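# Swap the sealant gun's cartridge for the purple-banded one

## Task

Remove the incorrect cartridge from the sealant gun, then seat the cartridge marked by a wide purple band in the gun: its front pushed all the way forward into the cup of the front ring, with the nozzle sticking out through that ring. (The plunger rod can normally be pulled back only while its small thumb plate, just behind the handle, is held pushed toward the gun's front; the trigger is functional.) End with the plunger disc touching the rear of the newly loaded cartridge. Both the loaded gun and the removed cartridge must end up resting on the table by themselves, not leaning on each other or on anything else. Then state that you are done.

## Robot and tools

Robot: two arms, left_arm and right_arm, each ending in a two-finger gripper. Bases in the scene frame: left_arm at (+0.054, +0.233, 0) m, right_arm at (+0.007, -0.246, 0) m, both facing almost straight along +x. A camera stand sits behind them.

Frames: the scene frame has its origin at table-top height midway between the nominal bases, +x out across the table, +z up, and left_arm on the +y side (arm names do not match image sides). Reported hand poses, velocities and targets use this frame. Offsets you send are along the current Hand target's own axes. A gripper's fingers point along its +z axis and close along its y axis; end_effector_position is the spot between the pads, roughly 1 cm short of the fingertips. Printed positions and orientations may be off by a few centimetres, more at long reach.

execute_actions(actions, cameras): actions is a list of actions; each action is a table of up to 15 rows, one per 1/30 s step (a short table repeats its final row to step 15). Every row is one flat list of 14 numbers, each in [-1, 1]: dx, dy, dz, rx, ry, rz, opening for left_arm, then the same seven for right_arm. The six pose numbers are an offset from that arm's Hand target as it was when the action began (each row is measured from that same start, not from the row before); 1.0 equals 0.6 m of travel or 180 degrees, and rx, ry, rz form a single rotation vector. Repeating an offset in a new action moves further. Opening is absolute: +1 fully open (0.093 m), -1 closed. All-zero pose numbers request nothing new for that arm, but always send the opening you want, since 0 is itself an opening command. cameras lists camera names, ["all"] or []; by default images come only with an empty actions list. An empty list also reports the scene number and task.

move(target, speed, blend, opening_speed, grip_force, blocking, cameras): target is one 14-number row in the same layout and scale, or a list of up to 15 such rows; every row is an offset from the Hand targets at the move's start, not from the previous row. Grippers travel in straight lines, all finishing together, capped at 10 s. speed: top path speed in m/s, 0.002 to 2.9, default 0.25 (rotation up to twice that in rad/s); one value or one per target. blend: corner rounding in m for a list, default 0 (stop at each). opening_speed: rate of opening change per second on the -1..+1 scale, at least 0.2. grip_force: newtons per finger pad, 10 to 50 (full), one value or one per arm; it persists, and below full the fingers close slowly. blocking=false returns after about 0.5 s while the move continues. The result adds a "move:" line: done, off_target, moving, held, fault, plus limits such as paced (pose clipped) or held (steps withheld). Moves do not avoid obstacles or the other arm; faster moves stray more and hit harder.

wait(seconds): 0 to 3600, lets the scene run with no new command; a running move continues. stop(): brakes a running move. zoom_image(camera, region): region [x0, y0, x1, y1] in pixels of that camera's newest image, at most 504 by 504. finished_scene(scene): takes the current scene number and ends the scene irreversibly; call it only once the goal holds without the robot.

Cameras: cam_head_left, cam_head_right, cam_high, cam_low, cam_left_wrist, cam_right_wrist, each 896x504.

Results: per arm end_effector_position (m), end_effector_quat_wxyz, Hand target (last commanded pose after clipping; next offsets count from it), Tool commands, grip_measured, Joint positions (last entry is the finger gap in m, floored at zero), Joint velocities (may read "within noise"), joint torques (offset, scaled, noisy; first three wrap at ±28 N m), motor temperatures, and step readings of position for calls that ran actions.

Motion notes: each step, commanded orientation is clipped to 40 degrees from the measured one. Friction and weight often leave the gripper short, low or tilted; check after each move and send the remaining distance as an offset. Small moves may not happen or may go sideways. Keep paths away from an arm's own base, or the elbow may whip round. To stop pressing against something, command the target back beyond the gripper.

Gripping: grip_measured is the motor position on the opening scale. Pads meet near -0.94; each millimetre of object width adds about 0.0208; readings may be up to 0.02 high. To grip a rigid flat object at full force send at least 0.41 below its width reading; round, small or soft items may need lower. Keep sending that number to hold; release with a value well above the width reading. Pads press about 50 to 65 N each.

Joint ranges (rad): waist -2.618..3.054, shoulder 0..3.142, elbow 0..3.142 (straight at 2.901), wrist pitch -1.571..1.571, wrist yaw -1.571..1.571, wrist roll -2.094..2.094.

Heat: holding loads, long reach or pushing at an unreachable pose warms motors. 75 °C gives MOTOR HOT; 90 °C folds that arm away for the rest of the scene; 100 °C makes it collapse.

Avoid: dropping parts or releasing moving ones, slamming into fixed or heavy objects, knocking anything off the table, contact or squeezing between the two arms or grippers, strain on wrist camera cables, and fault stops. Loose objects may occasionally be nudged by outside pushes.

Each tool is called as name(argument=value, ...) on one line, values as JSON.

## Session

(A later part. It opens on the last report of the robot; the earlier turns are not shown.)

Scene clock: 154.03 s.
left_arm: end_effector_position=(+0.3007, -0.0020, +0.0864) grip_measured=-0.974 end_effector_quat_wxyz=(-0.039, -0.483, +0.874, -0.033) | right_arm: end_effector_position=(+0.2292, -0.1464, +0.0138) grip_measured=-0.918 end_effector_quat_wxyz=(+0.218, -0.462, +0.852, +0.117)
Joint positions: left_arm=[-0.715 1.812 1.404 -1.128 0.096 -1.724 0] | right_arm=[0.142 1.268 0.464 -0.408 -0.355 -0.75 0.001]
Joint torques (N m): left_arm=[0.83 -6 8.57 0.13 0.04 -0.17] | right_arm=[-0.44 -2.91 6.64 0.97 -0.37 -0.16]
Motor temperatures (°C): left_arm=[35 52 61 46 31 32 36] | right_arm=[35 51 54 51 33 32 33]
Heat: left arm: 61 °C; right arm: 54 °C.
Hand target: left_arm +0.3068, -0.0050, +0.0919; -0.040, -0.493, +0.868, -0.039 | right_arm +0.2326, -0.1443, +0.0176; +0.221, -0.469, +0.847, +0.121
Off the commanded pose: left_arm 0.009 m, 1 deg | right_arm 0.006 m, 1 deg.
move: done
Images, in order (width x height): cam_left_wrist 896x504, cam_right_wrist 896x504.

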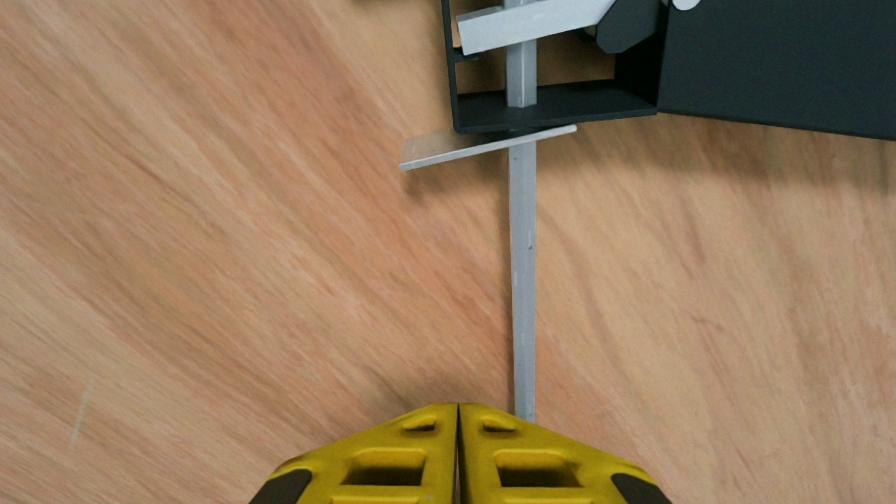

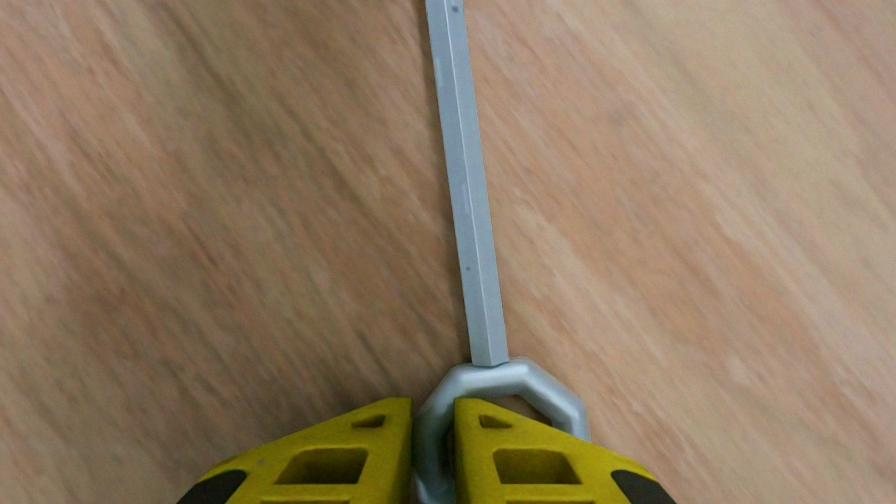

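move(target=[[-0.0092,0.0125,0.102,0,0,0,-1,0,0,0,0,0,0,-1]], speed=0.12, cameras=["cam_right_wrist","cam_left_wrist"])

Scene clock: 164.67 s.
left_arm: end_effector_position=(+0.3025, -0.0037, +0.0358) grip_measured=-0.974 end_effector_quat_wxyz=(-0.036, -0.486, +0.873, -0.041) | right_arm: end_effector_position=(+0.2292, -0.1464, +0.0138) grip_measured=-0.918 end_effector_quat_wxyz=(+0.218, -0.462, +0.852, +0.117)
Joint positions: left_arm=[-0.715 1.857 1.253 -0.915 0.096 -1.73 0] | right_arm=[0.142 1.268 0.464 -0.408 -0.355 -0.75 0.001]
Joint torques (N m): left_arm=[0.28 -6.41 4.62 0.39 0.03 -0.16] | right_arm=[-0.43 -2.85 6.68 0.98 -0.36 -0.16]
Motor temperatures (°C): left_arm=[35 53 61 45 31 32 36] | right_arm=[35 50 54 50 33 32 33]
Heat: left arm: 61 °C; right arm: 54 °C.
Hand target: left_arm +0.3014, -0.0029, +0.0303; -0.040, -0.493, +0.868, -0.038 | right_arm +0.2326, -0.1443, +0.0176; +0.221, -0.469, +0.847, +0.121
Off the commanded pose: left_arm 0.006 m, 1 deg | right_arm 0.006 m, 1 deg.
move: done
Images, in order (width x height): cam_left_wrist 896x504, cam_right_wrist 896x504.

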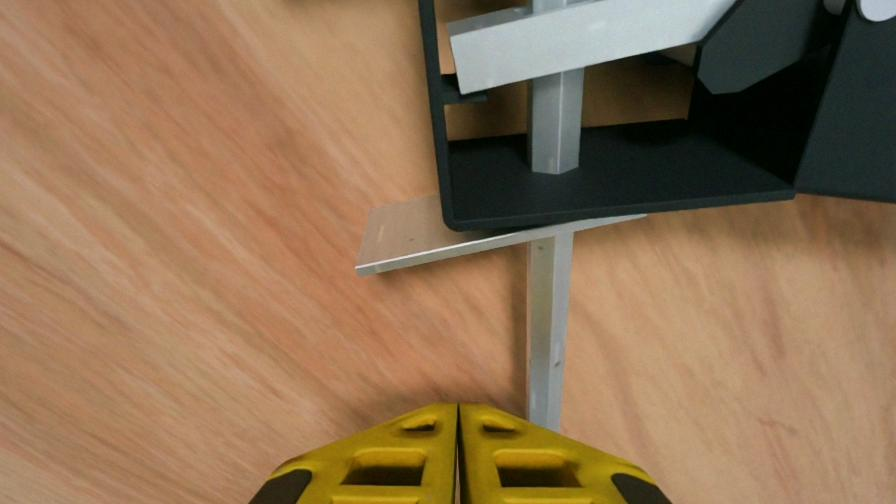

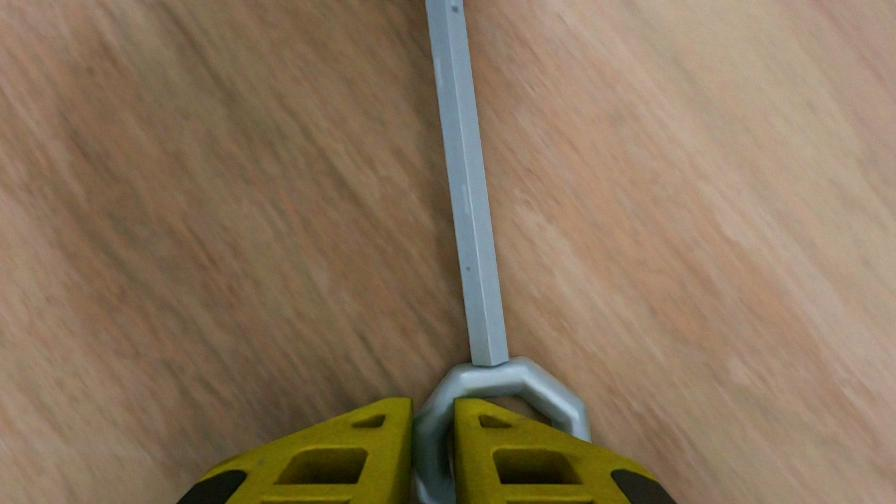

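move(target=[[0,0.01,0,0,0,0,-1,0,0,0,0,0,0,-1],[-0.0016,0.01,0.0183,0,0,0,-1,0,0,0,0,0,0,-1]], speed=0.1, cameras=["cam_left_wrist"])

Scene clock: 168.17 s.
left_arm: end_effector_position=(+0.2987, -0.0004, +0.0241) grip_measured=-0.974 end_effector_quat_wxyz=(-0.036, -0.487, +0.872, -0.040) | right_arm: end_effector_position=(+0.2292, -0.1464, +0.0138) grip_measured=-0.918 end_effector_quat_wxyz=(+0.218, -0.462, +0.852, +0.117)
Joint positions: left_arm=[-0.715 1.857 1.203 -0.866 0.096 -1.734 0] | right_arm=[0.142 1.268 0.464 -0.408 -0.355 -0.75 0.001]
Joint torques (N m): left_arm=[-0.09 -6.53 4.44 0.46 0.02 -0.16] | right_arm=[-0.49 -2.86 6.65 0.98 -0.36 -0.15]
Motor temperatures (°C): left_arm=[35 54 61 45 31 32 36] | right_arm=[35 50 54 50 33 32 33]
Heat: left arm: 61 °C; right arm: 54 °C.
Hand target: left_arm +0.2964, -0.0003, +0.0192; -0.040, -0.493, +0.868, -0.039 | right_arm +0.2326, -0.1443, +0.0176; +0.221, -0.469, +0.847, +0.121
Off the commanded pose: left_arm 0.005 m, 1 deg | right_arm 0.006 m, 1 deg.
move: done

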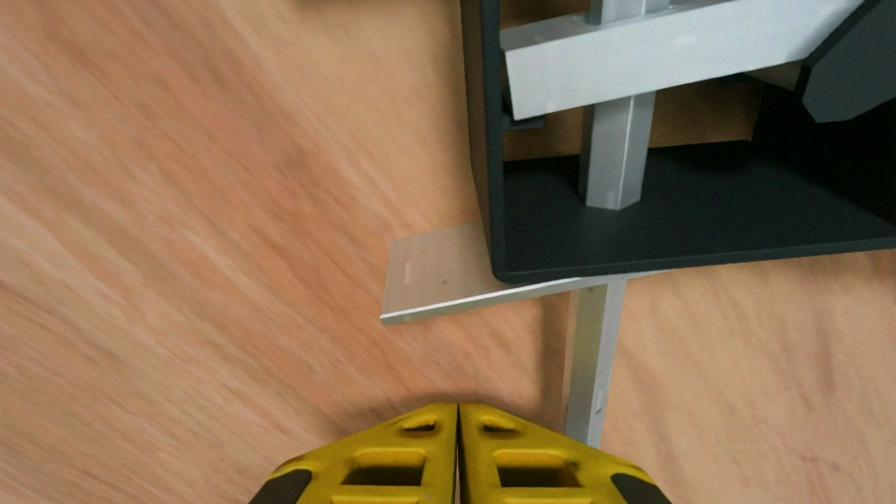

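move(target=[[-0.0415,-0.001,-0.0037,0,0,0,-1,0,0,0,0,0,0,-1]], speed=0.06, cameras=["cam_left_wrist","cam_right_wrist"])

Scene clock: 170.70 s.
left_arm: end_effector_position=(+0.3106, +0.0182, +0.0214) grip_measured=-0.974 end_effector_quat_wxyz=(-0.038, -0.495, +0.867, -0.039) | right_arm: end_effector_position=(+0.2293, -0.1464, +0.0138) grip_measured=-0.918 end_effector_quat_wxyz=(+0.218, -0.462, +0.852, +0.117)
Joint positions: left_arm=[-0.647 1.857 1.191 -0.864 0.101 -1.684 0] | right_arm=[0.142 1.268 0.464 -0.408 -0.355 -0.75 0.001]
Joint torques (N m): left_arm=[0.68 -6.99 4.41 0.36 0.02 0.09] | right_arm=[-0.42 -2.95 6.67 0.98 -0.35 -0.15]
Motor temperatures (°C): left_arm=[35 54 60 45 31 32 36] | right_arm=[35 50 55 50 33 32 34]
Heat: left arm: 60 °C; right arm: 55 °C.
Hand target: left_arm +0.3097, +0.0209, +0.0187; -0.040, -0.493, +0.869, -0.039 | right_arm +0.2326, -0.1443, +0.0176; +0.221, -0.469, +0.847, +0.121
Off the commanded pose: left_arm 0.004 m, 0 deg | right_arm 0.006 m, 1 deg.
move: done

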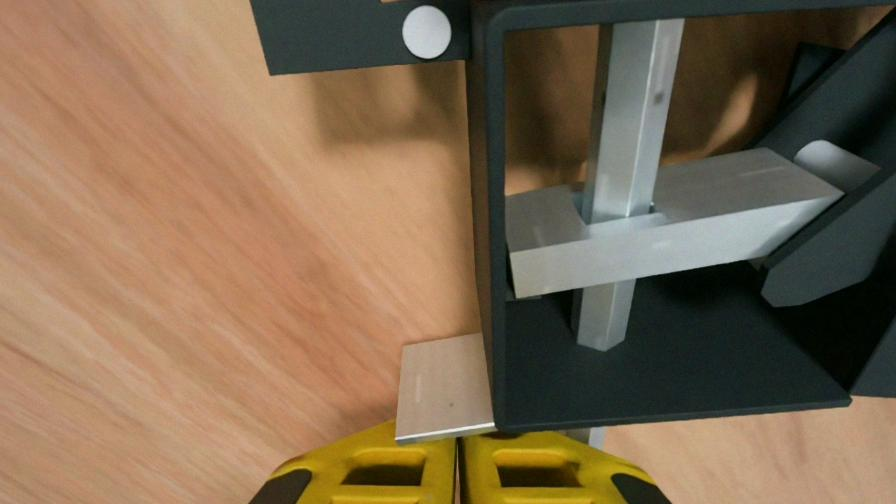

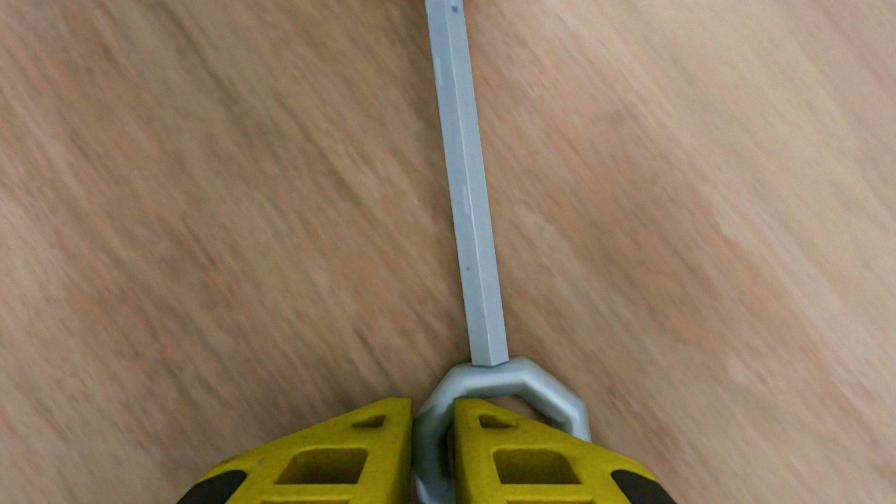

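move(target=[[-0.0333,-0.001,-0.0029,0,0,0,-1,0,0,0,0,0,0,-1]], speed=0.06, cameras=["cam_left_wrist","cam_right_wrist","cam_high"])

Scene clock: 172.63 s.
left_arm: end_effector_position=(+0.3142, +0.0218, +0.0226) grip_measured=-0.974 end_effector_quat_wxyz=(-0.061, -0.487, +0.870, -0.052) | right_arm: end_effector_position=(+0.2327, -0.1456, +0.0152) grip_measured=-0.922 end_effector_quat_wxyz=(+0.226, -0.463, +0.850, +0.115)
Joint positions: left_arm=[-0.605 1.857 1.191 -0.865 0.155 -1.627 0] | right_arm=[0.142 1.268 0.464 -0.392 -0.356 -0.75 0.001]
Joint torques (N m): left_arm=[2.24 -7.06 4.29 0.3 -0.45 0.13] | right_arm=[-0.44 -2.92 6.72 0.85 -0.35 -0.15]
Motor temperatures (°C): left_arm=[35 54 60 45 31 32 36] | right_arm=[35 50 55 49 33 32 34]
Heat: left arm: 60 °C; right arm: 55 °C.
Hand target: left_arm +0.3206, +0.0379, +0.0183; -0.039, -0.493, +0.868, -0.039 | right_arm +0.2326, -0.1443, +0.0176; +0.221, -0.469, +0.847, +0.121
Off the commanded pose: left_arm 0.018 m, 3 deg | right_arm 0.003 m, 1 deg.
move: off_target (left_arm)
Images, in order (width x height): cam_high 896x504, cam_left_wrist 896x504, cam_right_wrist 896x504.

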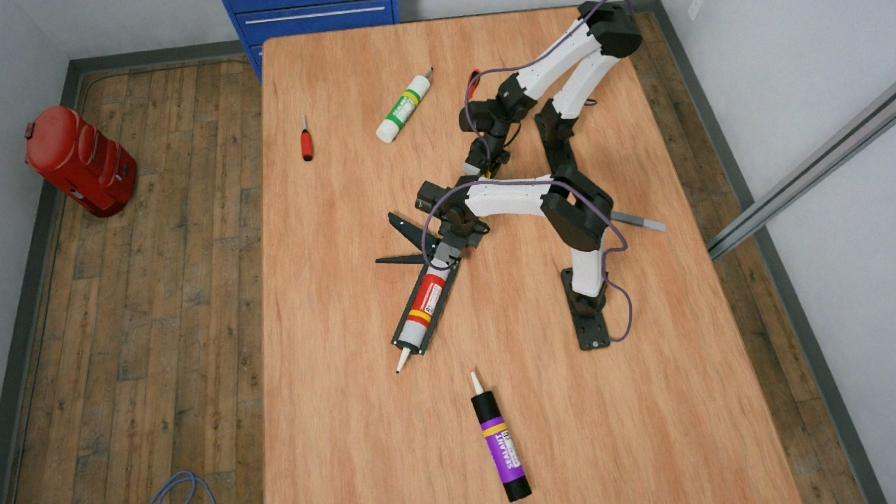

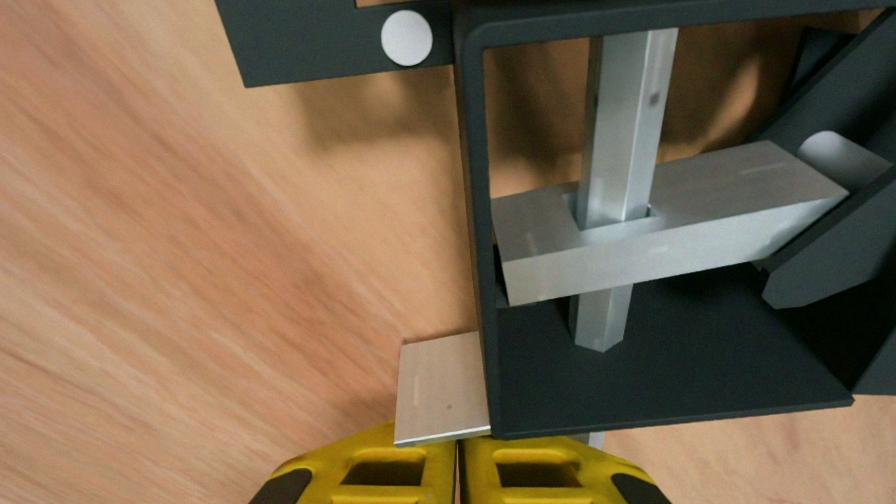

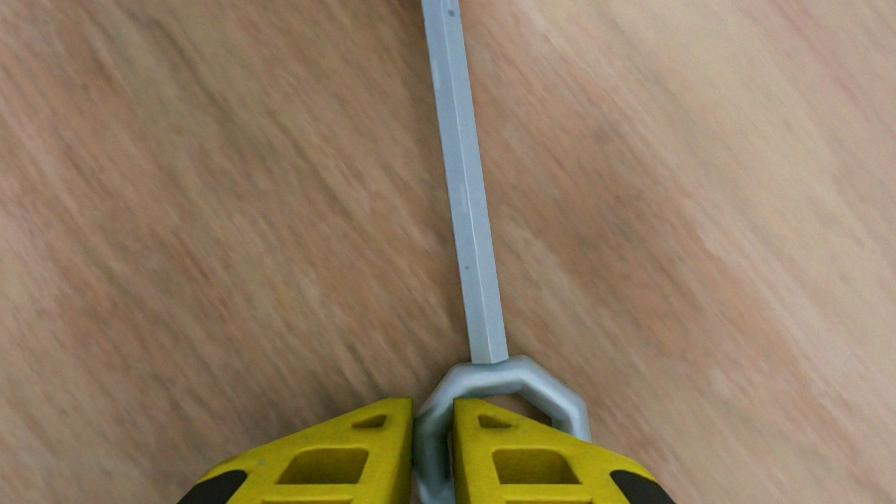

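zoom_image(camera="cam_left_wrist", region=[360, 260, 700, 480])

Scaled by 1.482 from the camera's image (finer frame: 1280x720).

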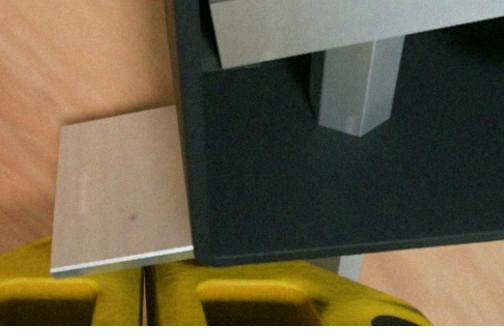

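move(target=[[-0.0333,-0.0,-0.0029,0,0,0,-1,0,0,0,0,0,0,-1]], speed=0.06, cameras=["cam_left_wrist","cam_right_wrist"])

Scene clock: 181.50 s.
left_arm: end_effector_position=(+0.3178, +0.0272, +0.0242) grip_measured=-0.974 end_effector_quat_wxyz=(-0.083, -0.480, +0.871, -0.067) | right_arm: end_effector_position=(+0.2373, -0.1420, +0.0191) grip_measured=-0.929 end_effector_quat_wxyz=(+0.238, -0.464, +0.845, +0.120)
Joint positions: left_arm=[-0.558 1.857 1.191 -0.87 0.21 -1.568 0] | right_arm=[0.142 1.268 0.469 -0.373 -0.374 -0.75 0.001]
Joint torques (N m): left_arm=[3.28 -7.04 4.44 0.25 -0.91 0.2] | right_arm=[-0.43 -2.99 6.34 0.72 -0.17 -0.15]
Motor temperatures (°C): left_arm=[35 55 59 44 31 32 36] | right_arm=[35 50 55 49 33 32 34]
Heat: left arm: 59 °C; right arm: 55 °C.
Hand target: left_arm +0.3308, +0.0550, +0.0179; -0.039, -0.493, +0.868, -0.039 | right_arm +0.2326, -0.1443, +0.0176; +0.221, -0.469, +0.847, +0.121
Off the commanded pose: left_arm 0.031 m, 6 deg | right_arm 0.005 m, 2 deg.
move: off_target (left_arm)

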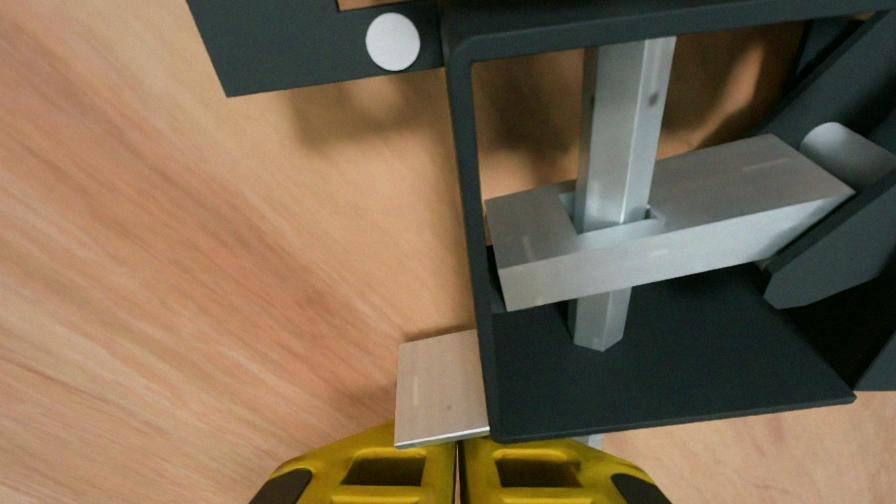

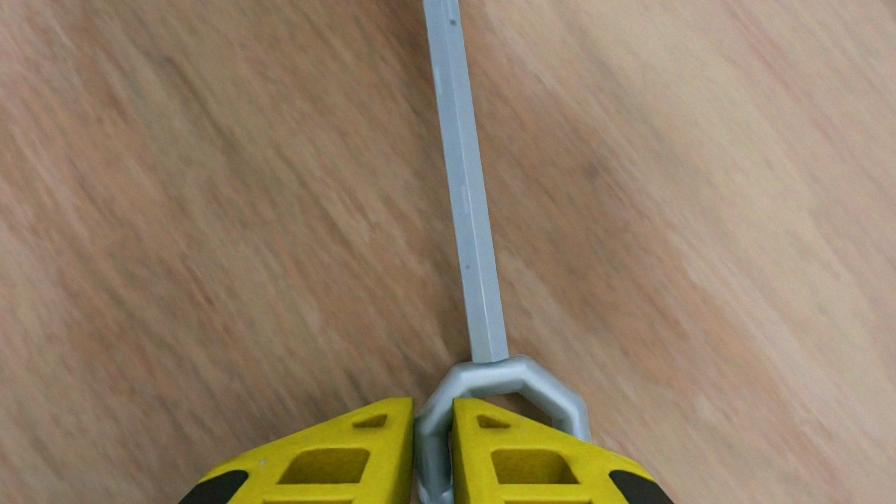

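move(target=[[0.0848,0.0052,0.004,0,0,0,-1,0,0,0,0,0,0,-1],[0.0848,0.0052,0.004,-0.0005,-0.0833,-0.0112,-1,0,0,0,0,0,0,-1]], speed=0.12, cameras=["cam_left_wrist","cam_right_wrist"])

Scene clock: 188.50 s.
left_arm: end_effector_position=(+0.2966, +0.0181, +0.0164) grip_measured=-0.974 end_effector_quat_wxyz=(+0.064, -0.505, +0.860, +0.030) | right_arm: end_effector_position=(+0.2374, -0.1424, +0.0190) grip_measured=-0.930 end_effector_quat_wxyz=(+0.238, -0.464, +0.845, +0.119)
Joint positions: left_arm=[-0.797 1.885 1.205 -0.918 -0.139 -1.859 0] | right_arm=[0.142 1.268 0.469 -0.373 -0.371 -0.75 0.001]
Joint torques (N m): left_arm=[-0.38 -6.08 7.95 -0.04 -0.34 -0.18] | right_arm=[-0.42 -3.03 6.38 0.72 -0.18 -0.15]
Motor temperatures (°C): left_arm=[35 56 59 44 31 32 36] | right_arm=[35 49 55 48 33 32 34]
Heat: left arm: 59 °C; right arm: 55 °C.
Hand target: left_arm +0.3020, +0.0131, +0.0209; +0.073, -0.509, +0.857, +0.027 | right_arm +0.2327, -0.1442, +0.0177; +0.221, -0.469, +0.847, +0.121
Off the commanded pose: left_arm 0.009 m, 1 deg | right_arm 0.005 m, 2 deg.
move: done

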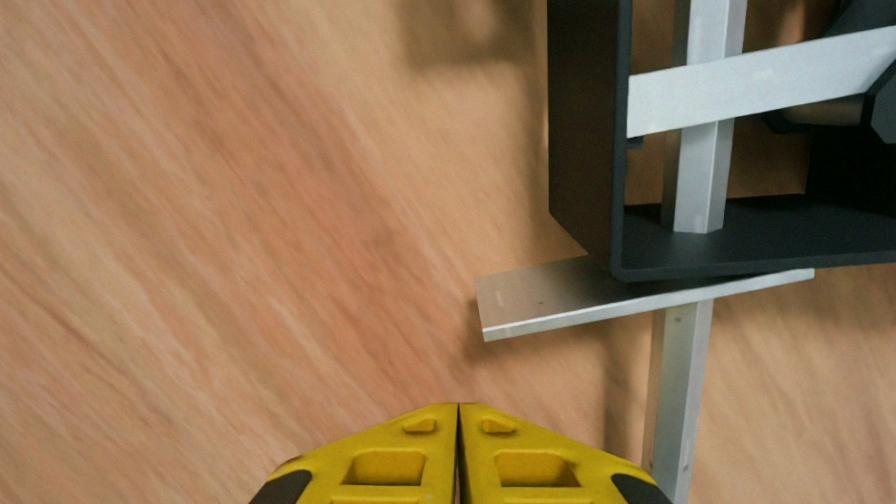

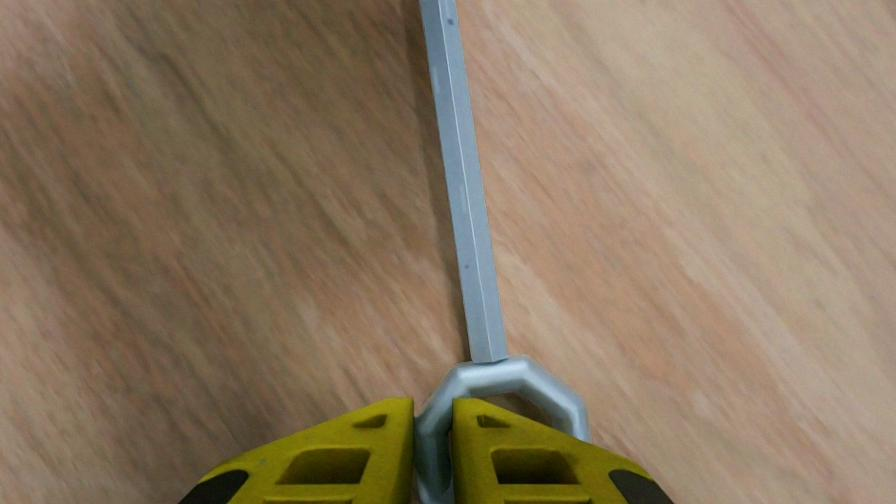

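move(target=[[-0.0008,-0.0167,-0.005,0,0,0,-1,0,0,0,0,0,0,-1],[-0.0501,-0.0167,0.0037,0,0,0,-1,0,0,0,0,0,0,-1]], speed=0.08, cameras=["cam_left_wrist"])

Scene clock: 192.97 s.
left_arm: end_effector_position=(+0.3187, +0.0289, +0.0197) grip_measured=-0.974 end_effector_quat_wxyz=(+0.058, -0.509, +0.858, +0.032) | right_arm: end_effector_position=(+0.2374, -0.1424, +0.0190) grip_measured=-0.930 end_effector_quat_wxyz=(+0.238, -0.464, +0.845, +0.119)
Joint positions: left_arm=[-0.723 1.913 1.258 -0.941 -0.129 -1.793 0] | right_arm=[0.142 1.268 0.469 -0.373 -0.371 -0.75 0.001]
Joint torques (N m): left_arm=[1.14 -8.65 4.75 0.22 -0.42 0.11] | right_arm=[-0.38 -3.07 6.3 0.72 -0.2 -0.16]
Motor temperatures (°C): left_arm=[35 56 59 44 31 32 36] | right_arm=[35 49 55 48 33 32 34]
Heat: left arm: 59 °C; right arm: 55 °C.
Hand target: left_arm +0.3252, +0.0346, +0.0235; +0.073, -0.509, +0.857, +0.028 | right_arm +0.2327, -0.1443, +0.0177; +0.221, -0.469, +0.847, +0.121
Off the commanded pose: left_arm 0.010 m, 2 deg | right_arm 0.005 m, 2 deg.
move: done

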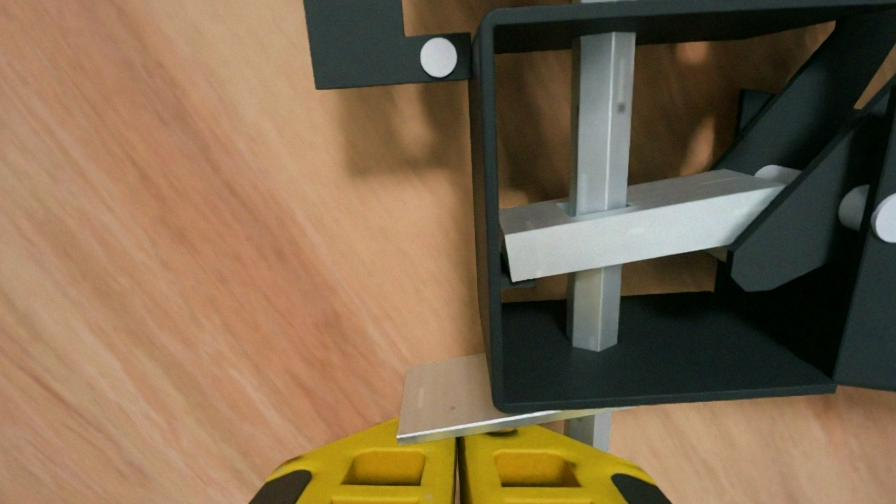

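move(target=[[-0.041,0,0.0073,0,0,0,-1,0,0,0,0,0,0,-1]], speed=0.06, cameras=["cam_left_wrist","cam_right_wrist"])

Scene clock: 195.20 s.
left_arm: end_effector_position=(+0.3206, +0.0326, +0.0207) grip_measured=-0.974 end_effector_quat_wxyz=(+0.028, -0.501, +0.865, +0.017) | right_arm: end_effector_position=(+0.2388, -0.1406, +0.0204) grip_measured=-0.930 end_effector_quat_wxyz=(+0.243, -0.464, +0.843, +0.122)
Joint positions: left_arm=[-0.678 1.899 1.248 -0.932 -0.065 -1.727 0] | right_arm=[0.142 1.268 0.469 -0.364 -0.381 -0.748 0.001]
Joint torques (N m): left_arm=[3.26 -8.44 3.97 0.31 -0.98 0.12] | right_arm=[-0.4 -3.02 6.31 0.67 -0.1 -0.18]
Motor temperatures (°C): left_arm=[35 56 59 43 32 32 36] | right_arm=[35 49 55 48 33 32 34]
Heat: left arm: 59 °C; right arm: 55 °C.
Hand target: left_arm +0.3372, +0.0565, +0.0230; +0.073, -0.509, +0.857, +0.027 | right_arm +0.2327, -0.1442, +0.0177; +0.221, -0.469, +0.847, +0.121
Off the commanded pose: left_arm 0.029 m, 5 deg | right_arm 0.008 m, 3 deg.
move: off_target (left_arm)

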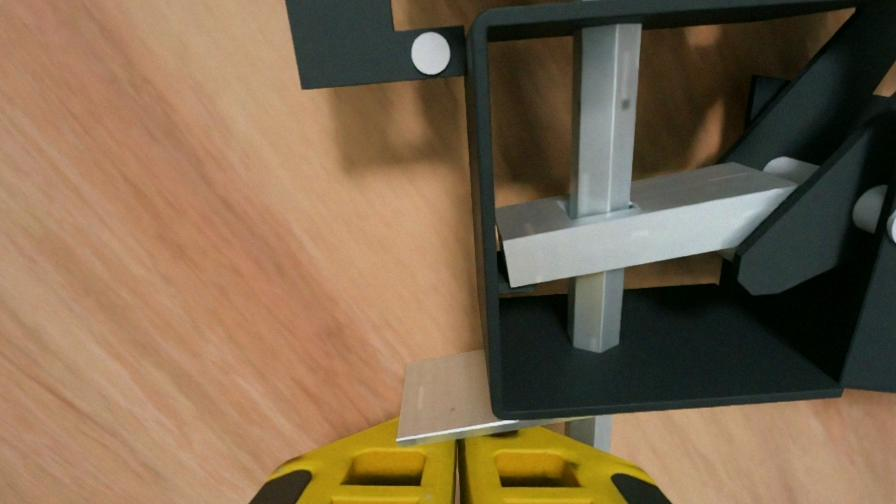

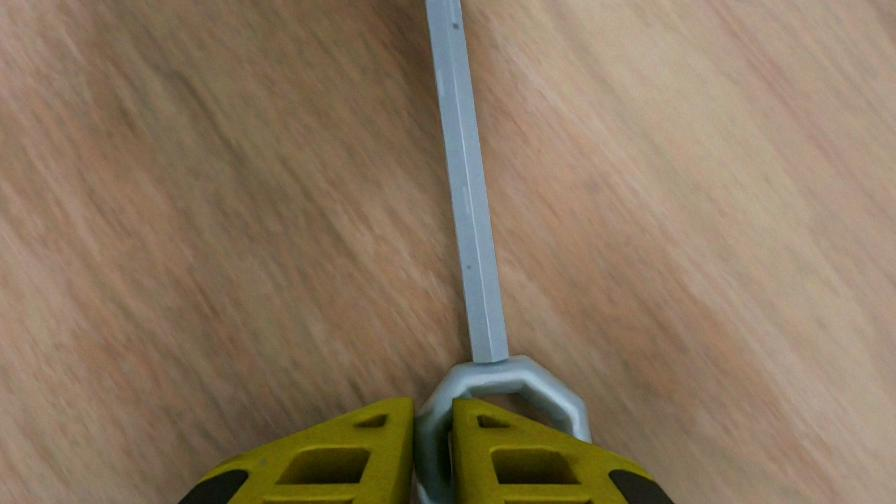

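move(target=[[0,0,0,0,0,0,-1,0.0288,-0.0018,-0.0167,0,0,0,-1]], speed=0.06, cameras=["cam_left_wrist","cam_right_wrist"])

Scene clock: 201.83 s.
left_arm: end_effector_position=(+0.3207, +0.0291, +0.0229) grip_measured=-0.974 end_effector_quat_wxyz=(+0.023, -0.501, +0.865, +0.008) | right_arm: end_effector_position=(+0.2411, -0.1464, +0.0257) grip_measured=-0.935 end_effector_quat_wxyz=(+0.259, -0.471, +0.833, +0.131)
Joint positions: left_arm=[-0.678 1.891 1.248 -0.926 -0.049 -1.725 0] | right_arm=[0.083 1.255 0.469 -0.375 -0.435 -0.818 0]
Joint torques (N m): left_arm=[3.29 -7.9 4 0.26 -1.13 0.12] | right_arm=[-2.66 -5.76 4.16 0.28 0.15 -0.31]
Motor temperatures (°C): left_arm=[35 57 58 43 32 32 36] | right_arm=[35 49 54 47 33 32 34]
Heat: left arm: 58 °C; right arm: 54 °C.
Hand target: left_arm +0.3372, +0.0565, +0.0229; +0.073, -0.509, +0.857, +0.028 | right_arm +0.2230, -0.1617, +0.0180; +0.221, -0.469, +0.847, +0.121
Off the commanded pose: left_arm 0.032 m, 6 deg | right_arm 0.025 m, 5 deg.
move: off_target (right_arm)

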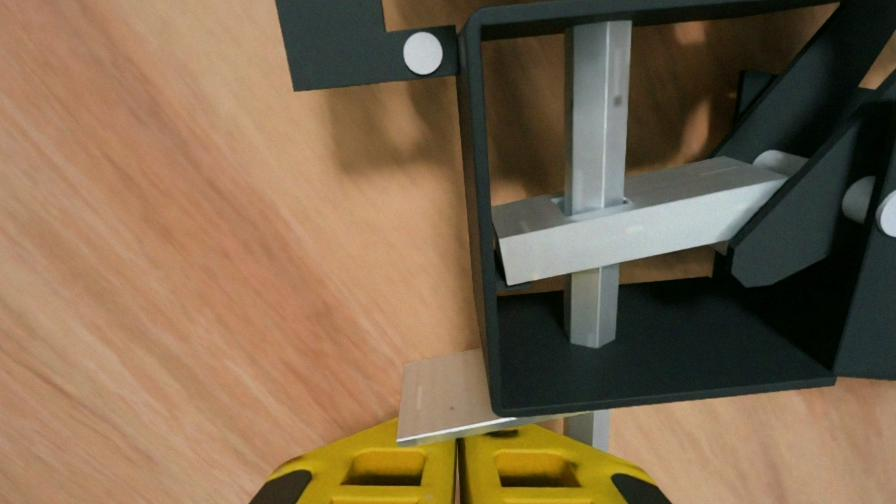

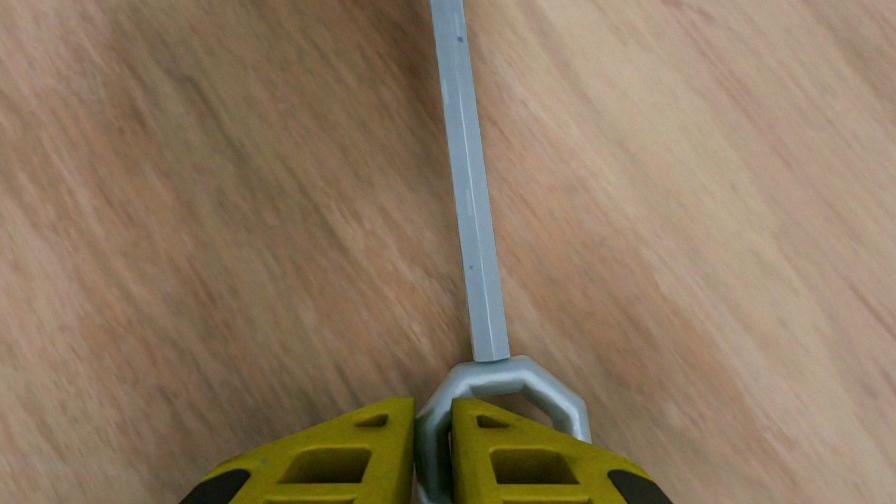

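zoom_image(camera="cam_left_wrist", region=[380, 330, 640, 470])

Scaled by 1.938 from the camera's image (finer frame: 1280x720).

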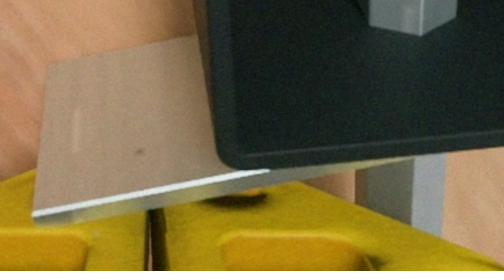

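move(target=[[-0.041,0,0.0073,0,0,0,-1,0,0,0,0,0,0,-1]], speed=0.06, cameras=["cam_left_wrist","cam_right_wrist"])

Scene clock: 214.77 s.
left_arm: end_effector_position=(+0.3325, +0.0505, +0.0229) grip_measured=-0.974 end_effector_quat_wxyz=(+0.024, -0.499, +0.866, +0.010) | right_arm: end_effector_position=(+0.2362, -0.1520, +0.0245) grip_measured=-0.937 end_effector_quat_wxyz=(+0.248, -0.465, +0.840, +0.129)
Joint positions: left_arm=[-0.607 1.882 1.235 -0.922 -0.052 -1.65 0] | right_arm=[0.067 1.242 0.469 -0.412 -0.427 -0.824 0]
Joint torques (N m): left_arm=[3.6 -7.91 3.78 0.39 -1.08 0.11] | right_arm=[-1.57 -4.9 4.25 0.54 0.06 -0.33]
Motor temperatures (°C): left_arm=[35 59 57 43 33 32 36] | right_arm=[35 50 53 46 33 32 35]
Heat: left arm: 59 °C; right arm: 53 °C.
Hand target: left_arm +0.3493, +0.0783, +0.0224; +0.073, -0.509, +0.858, +0.027 | right_arm +0.2230, -0.1618, +0.0180; +0.221, -0.469, +0.847, +0.121
Off the commanded pose: left_arm 0.033 m, 6 deg | right_arm 0.018 m, 3 deg.
move: off_target (left_arm)

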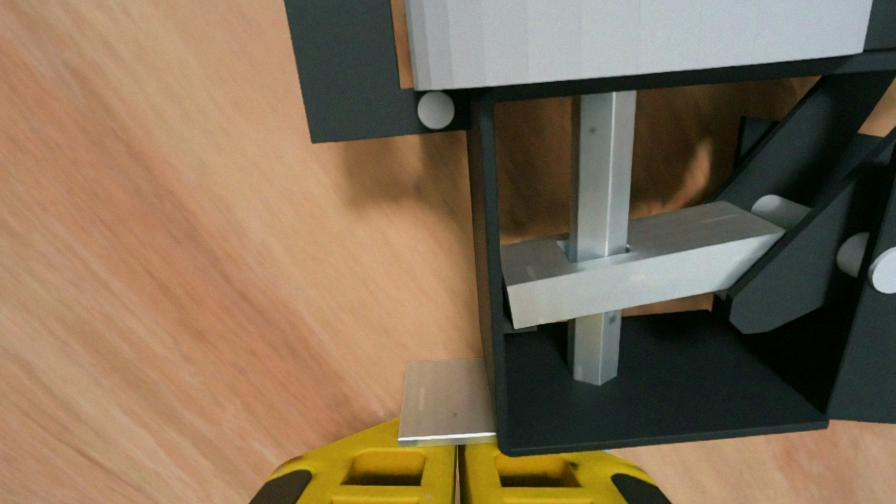

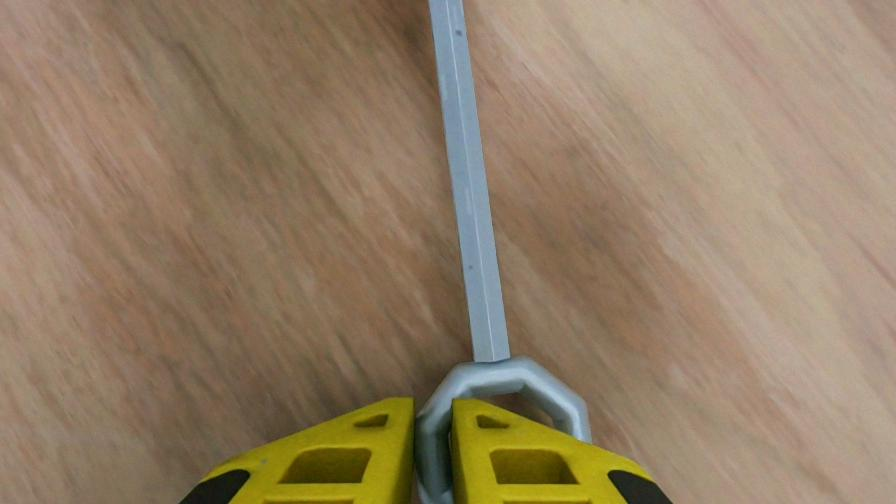

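move(target=[[-0.065,0,0.0115,0,0,0,-1,0,0,0,0,0,0,-1]], speed=0.06, cameras=["cam_left_wrist","cam_right_wrist"])

Scene clock: 217.90 s.
left_arm: end_effector_position=(+0.3408, +0.0618, +0.0258) grip_measured=-0.974 end_effector_quat_wxyz=(-0.016, -0.490, +0.871, -0.017) | right_arm: end_effector_position=(+0.2385, -0.1495, +0.0269) grip_measured=-0.937 end_effector_quat_wxyz=(+0.257, -0.467, +0.836, +0.133)
Joint positions: left_arm=[-0.516 1.872 1.235 -0.922 0.045 -1.539 0] | right_arm=[0.067 1.241 0.469 -0.399 -0.442 -0.824 0]
Joint torques (N m): left_arm=[5.61 -7.72 3.62 0.44 -1.84 0.2] | right_arm=[-1.47 -4.74 4.31 0.43 0.23 -0.32]
Motor temperatures (°C): left_arm=[35 59 57 43 33 32 36] | right_arm=[35 50 53 46 33 32 35]
Heat: left arm: 59 °C; right arm: 53 °C.
Hand target: left_arm +0.3683, +0.1130, +0.0216; +0.073, -0.509, +0.857, +0.027 | right_arm +0.2230, -0.1618, +0.0180; +0.221, -0.469, +0.847, +0.121
Off the commanded pose: left_arm 0.058 m, 12 deg | right_arm 0.022 m, 5 deg.
move: off_target (left_arm)

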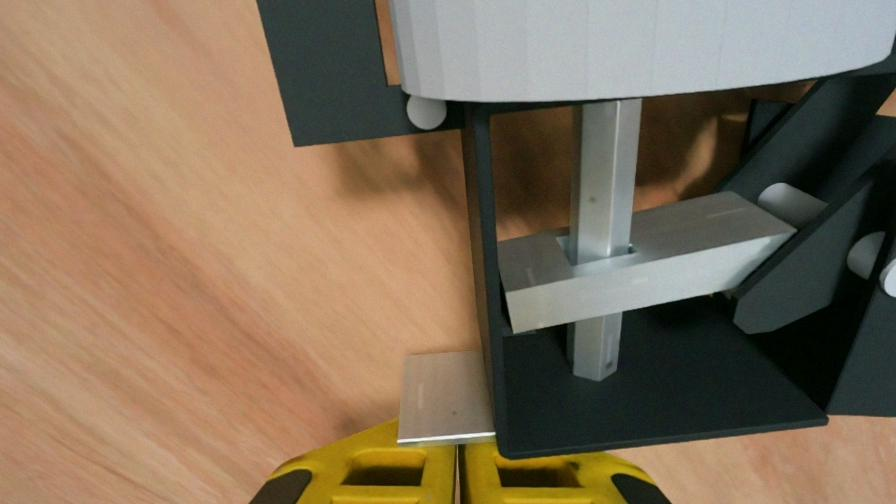

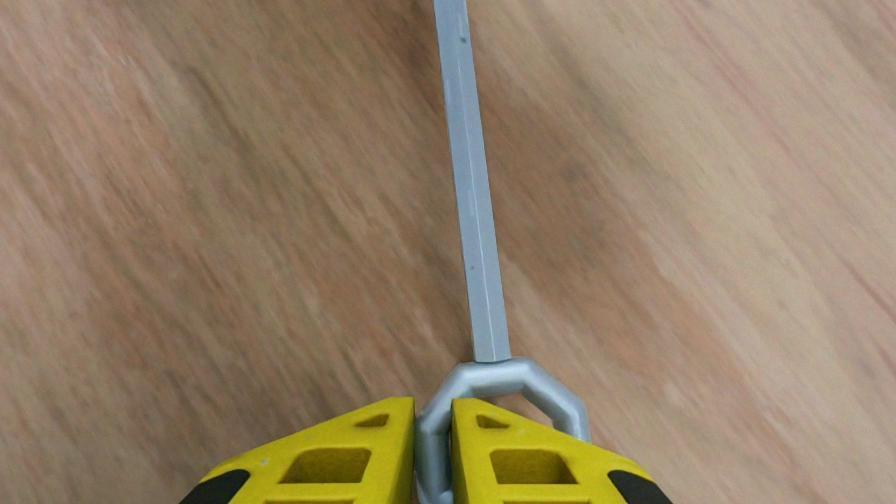

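execute_actions(actions=[])

zoom_image(camera="cam_high", region=[360, 180, 520, 400])

Scene clock: 219.63 s.
left_arm: end_effector_position=(+0.3408, +0.0618, +0.0258) grip_measured=-0.974 end_effector_quat_wxyz=(-0.016, -0.490, +0.871, -0.017) | right_arm: end_effector_position=(+0.2385, -0.1495, +0.0269) grip_measured=-0.937 end_effector_quat_wxyz=(+0.257, -0.467, +0.836, +0.133)
Joint positions: left_arm=[-0.516 1.872 1.235 -0.922 0.045 -1.539 0] | right_arm=[0.067 1.241 0.469 -0.399 -0.442 -0.824 0]
Joint velocities: within noise
Joint torques (N m): left_arm=[5.61 -7.73 3.59 0.45 -1.84 0.17] | right_arm=[-1.55 -4.67 4.4 0.44 0.25 -0.32]
Motor temperatures (°C): left_arm=[35 59 57 43 33 32 36] | right_arm=[35 50 53 46 33 32 35]
Heat: left arm: 59 °C; right arm: 53 °C.
Hand target: left_arm +0.3683, +0.1131, +0.0216; +0.073, -0.509, +0.857, +0.027 | right_arm +0.2230, -0.1618, +0.0180; +0.221, -0.469, +0.847, +0.121
Tool commands: left_gripper/opening=-1.0 right_gripper/opening=-1.0
Off the commanded pose: left_arm 0.058 m, 12 deg | right_arm 0.022 m, 5 deg.

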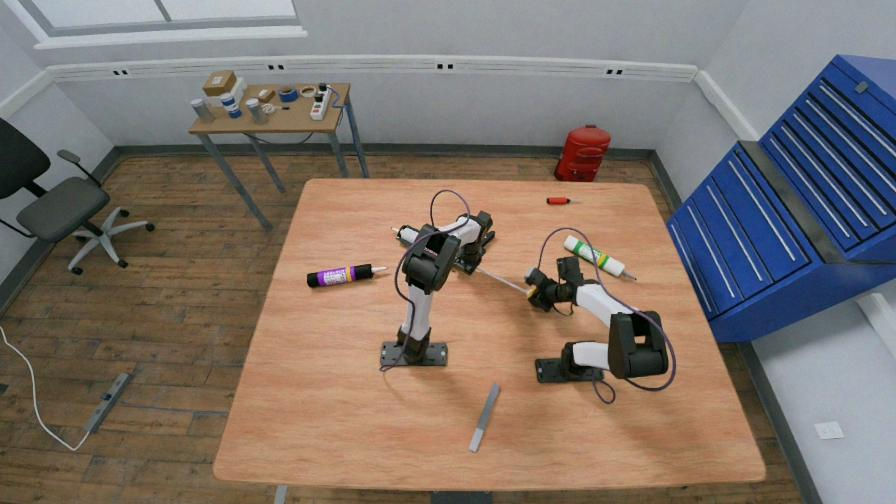

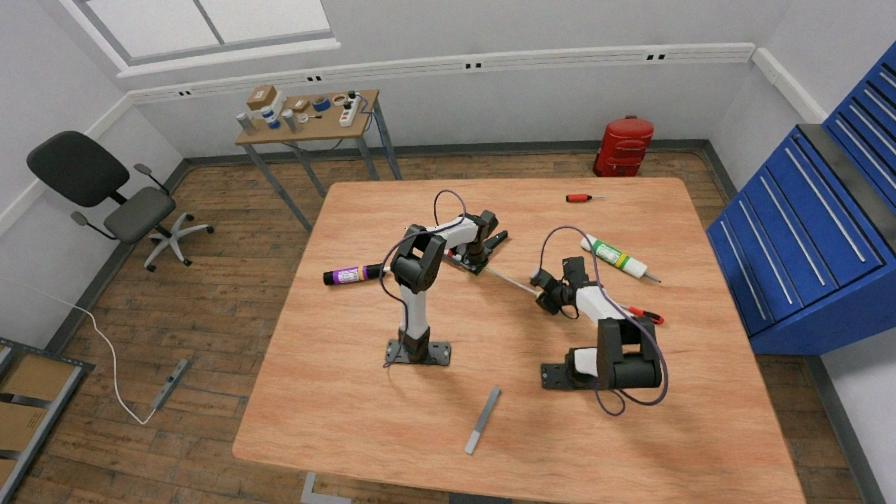

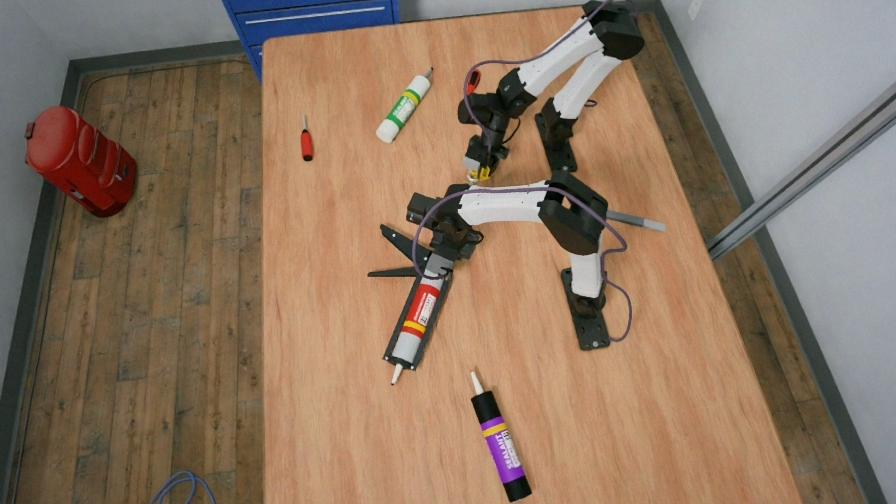

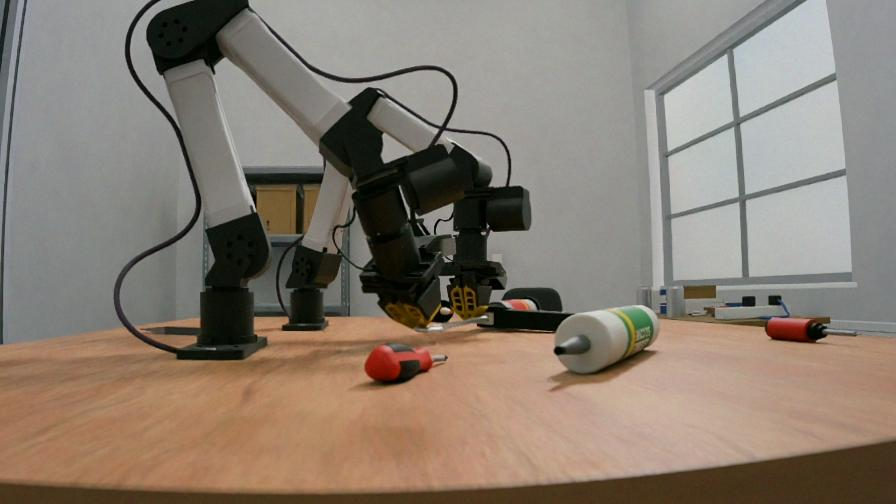

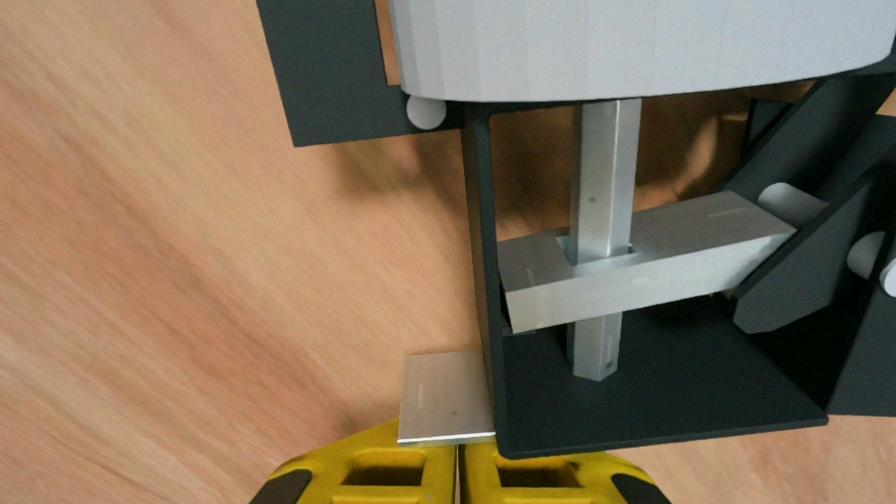

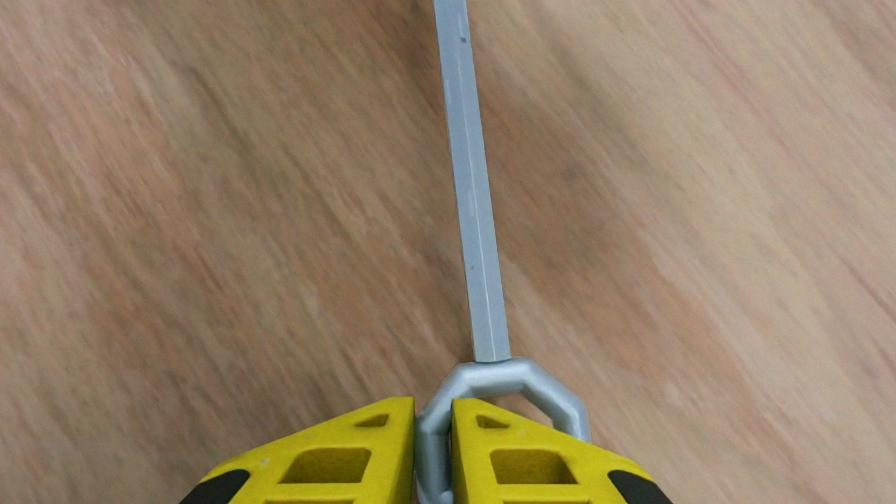

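Scaled by 2.291 from the camera's image (finer frame: 1280x720).

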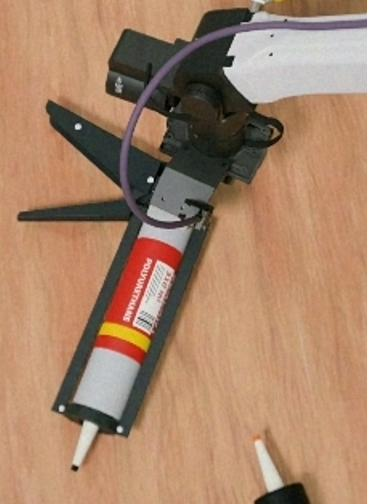

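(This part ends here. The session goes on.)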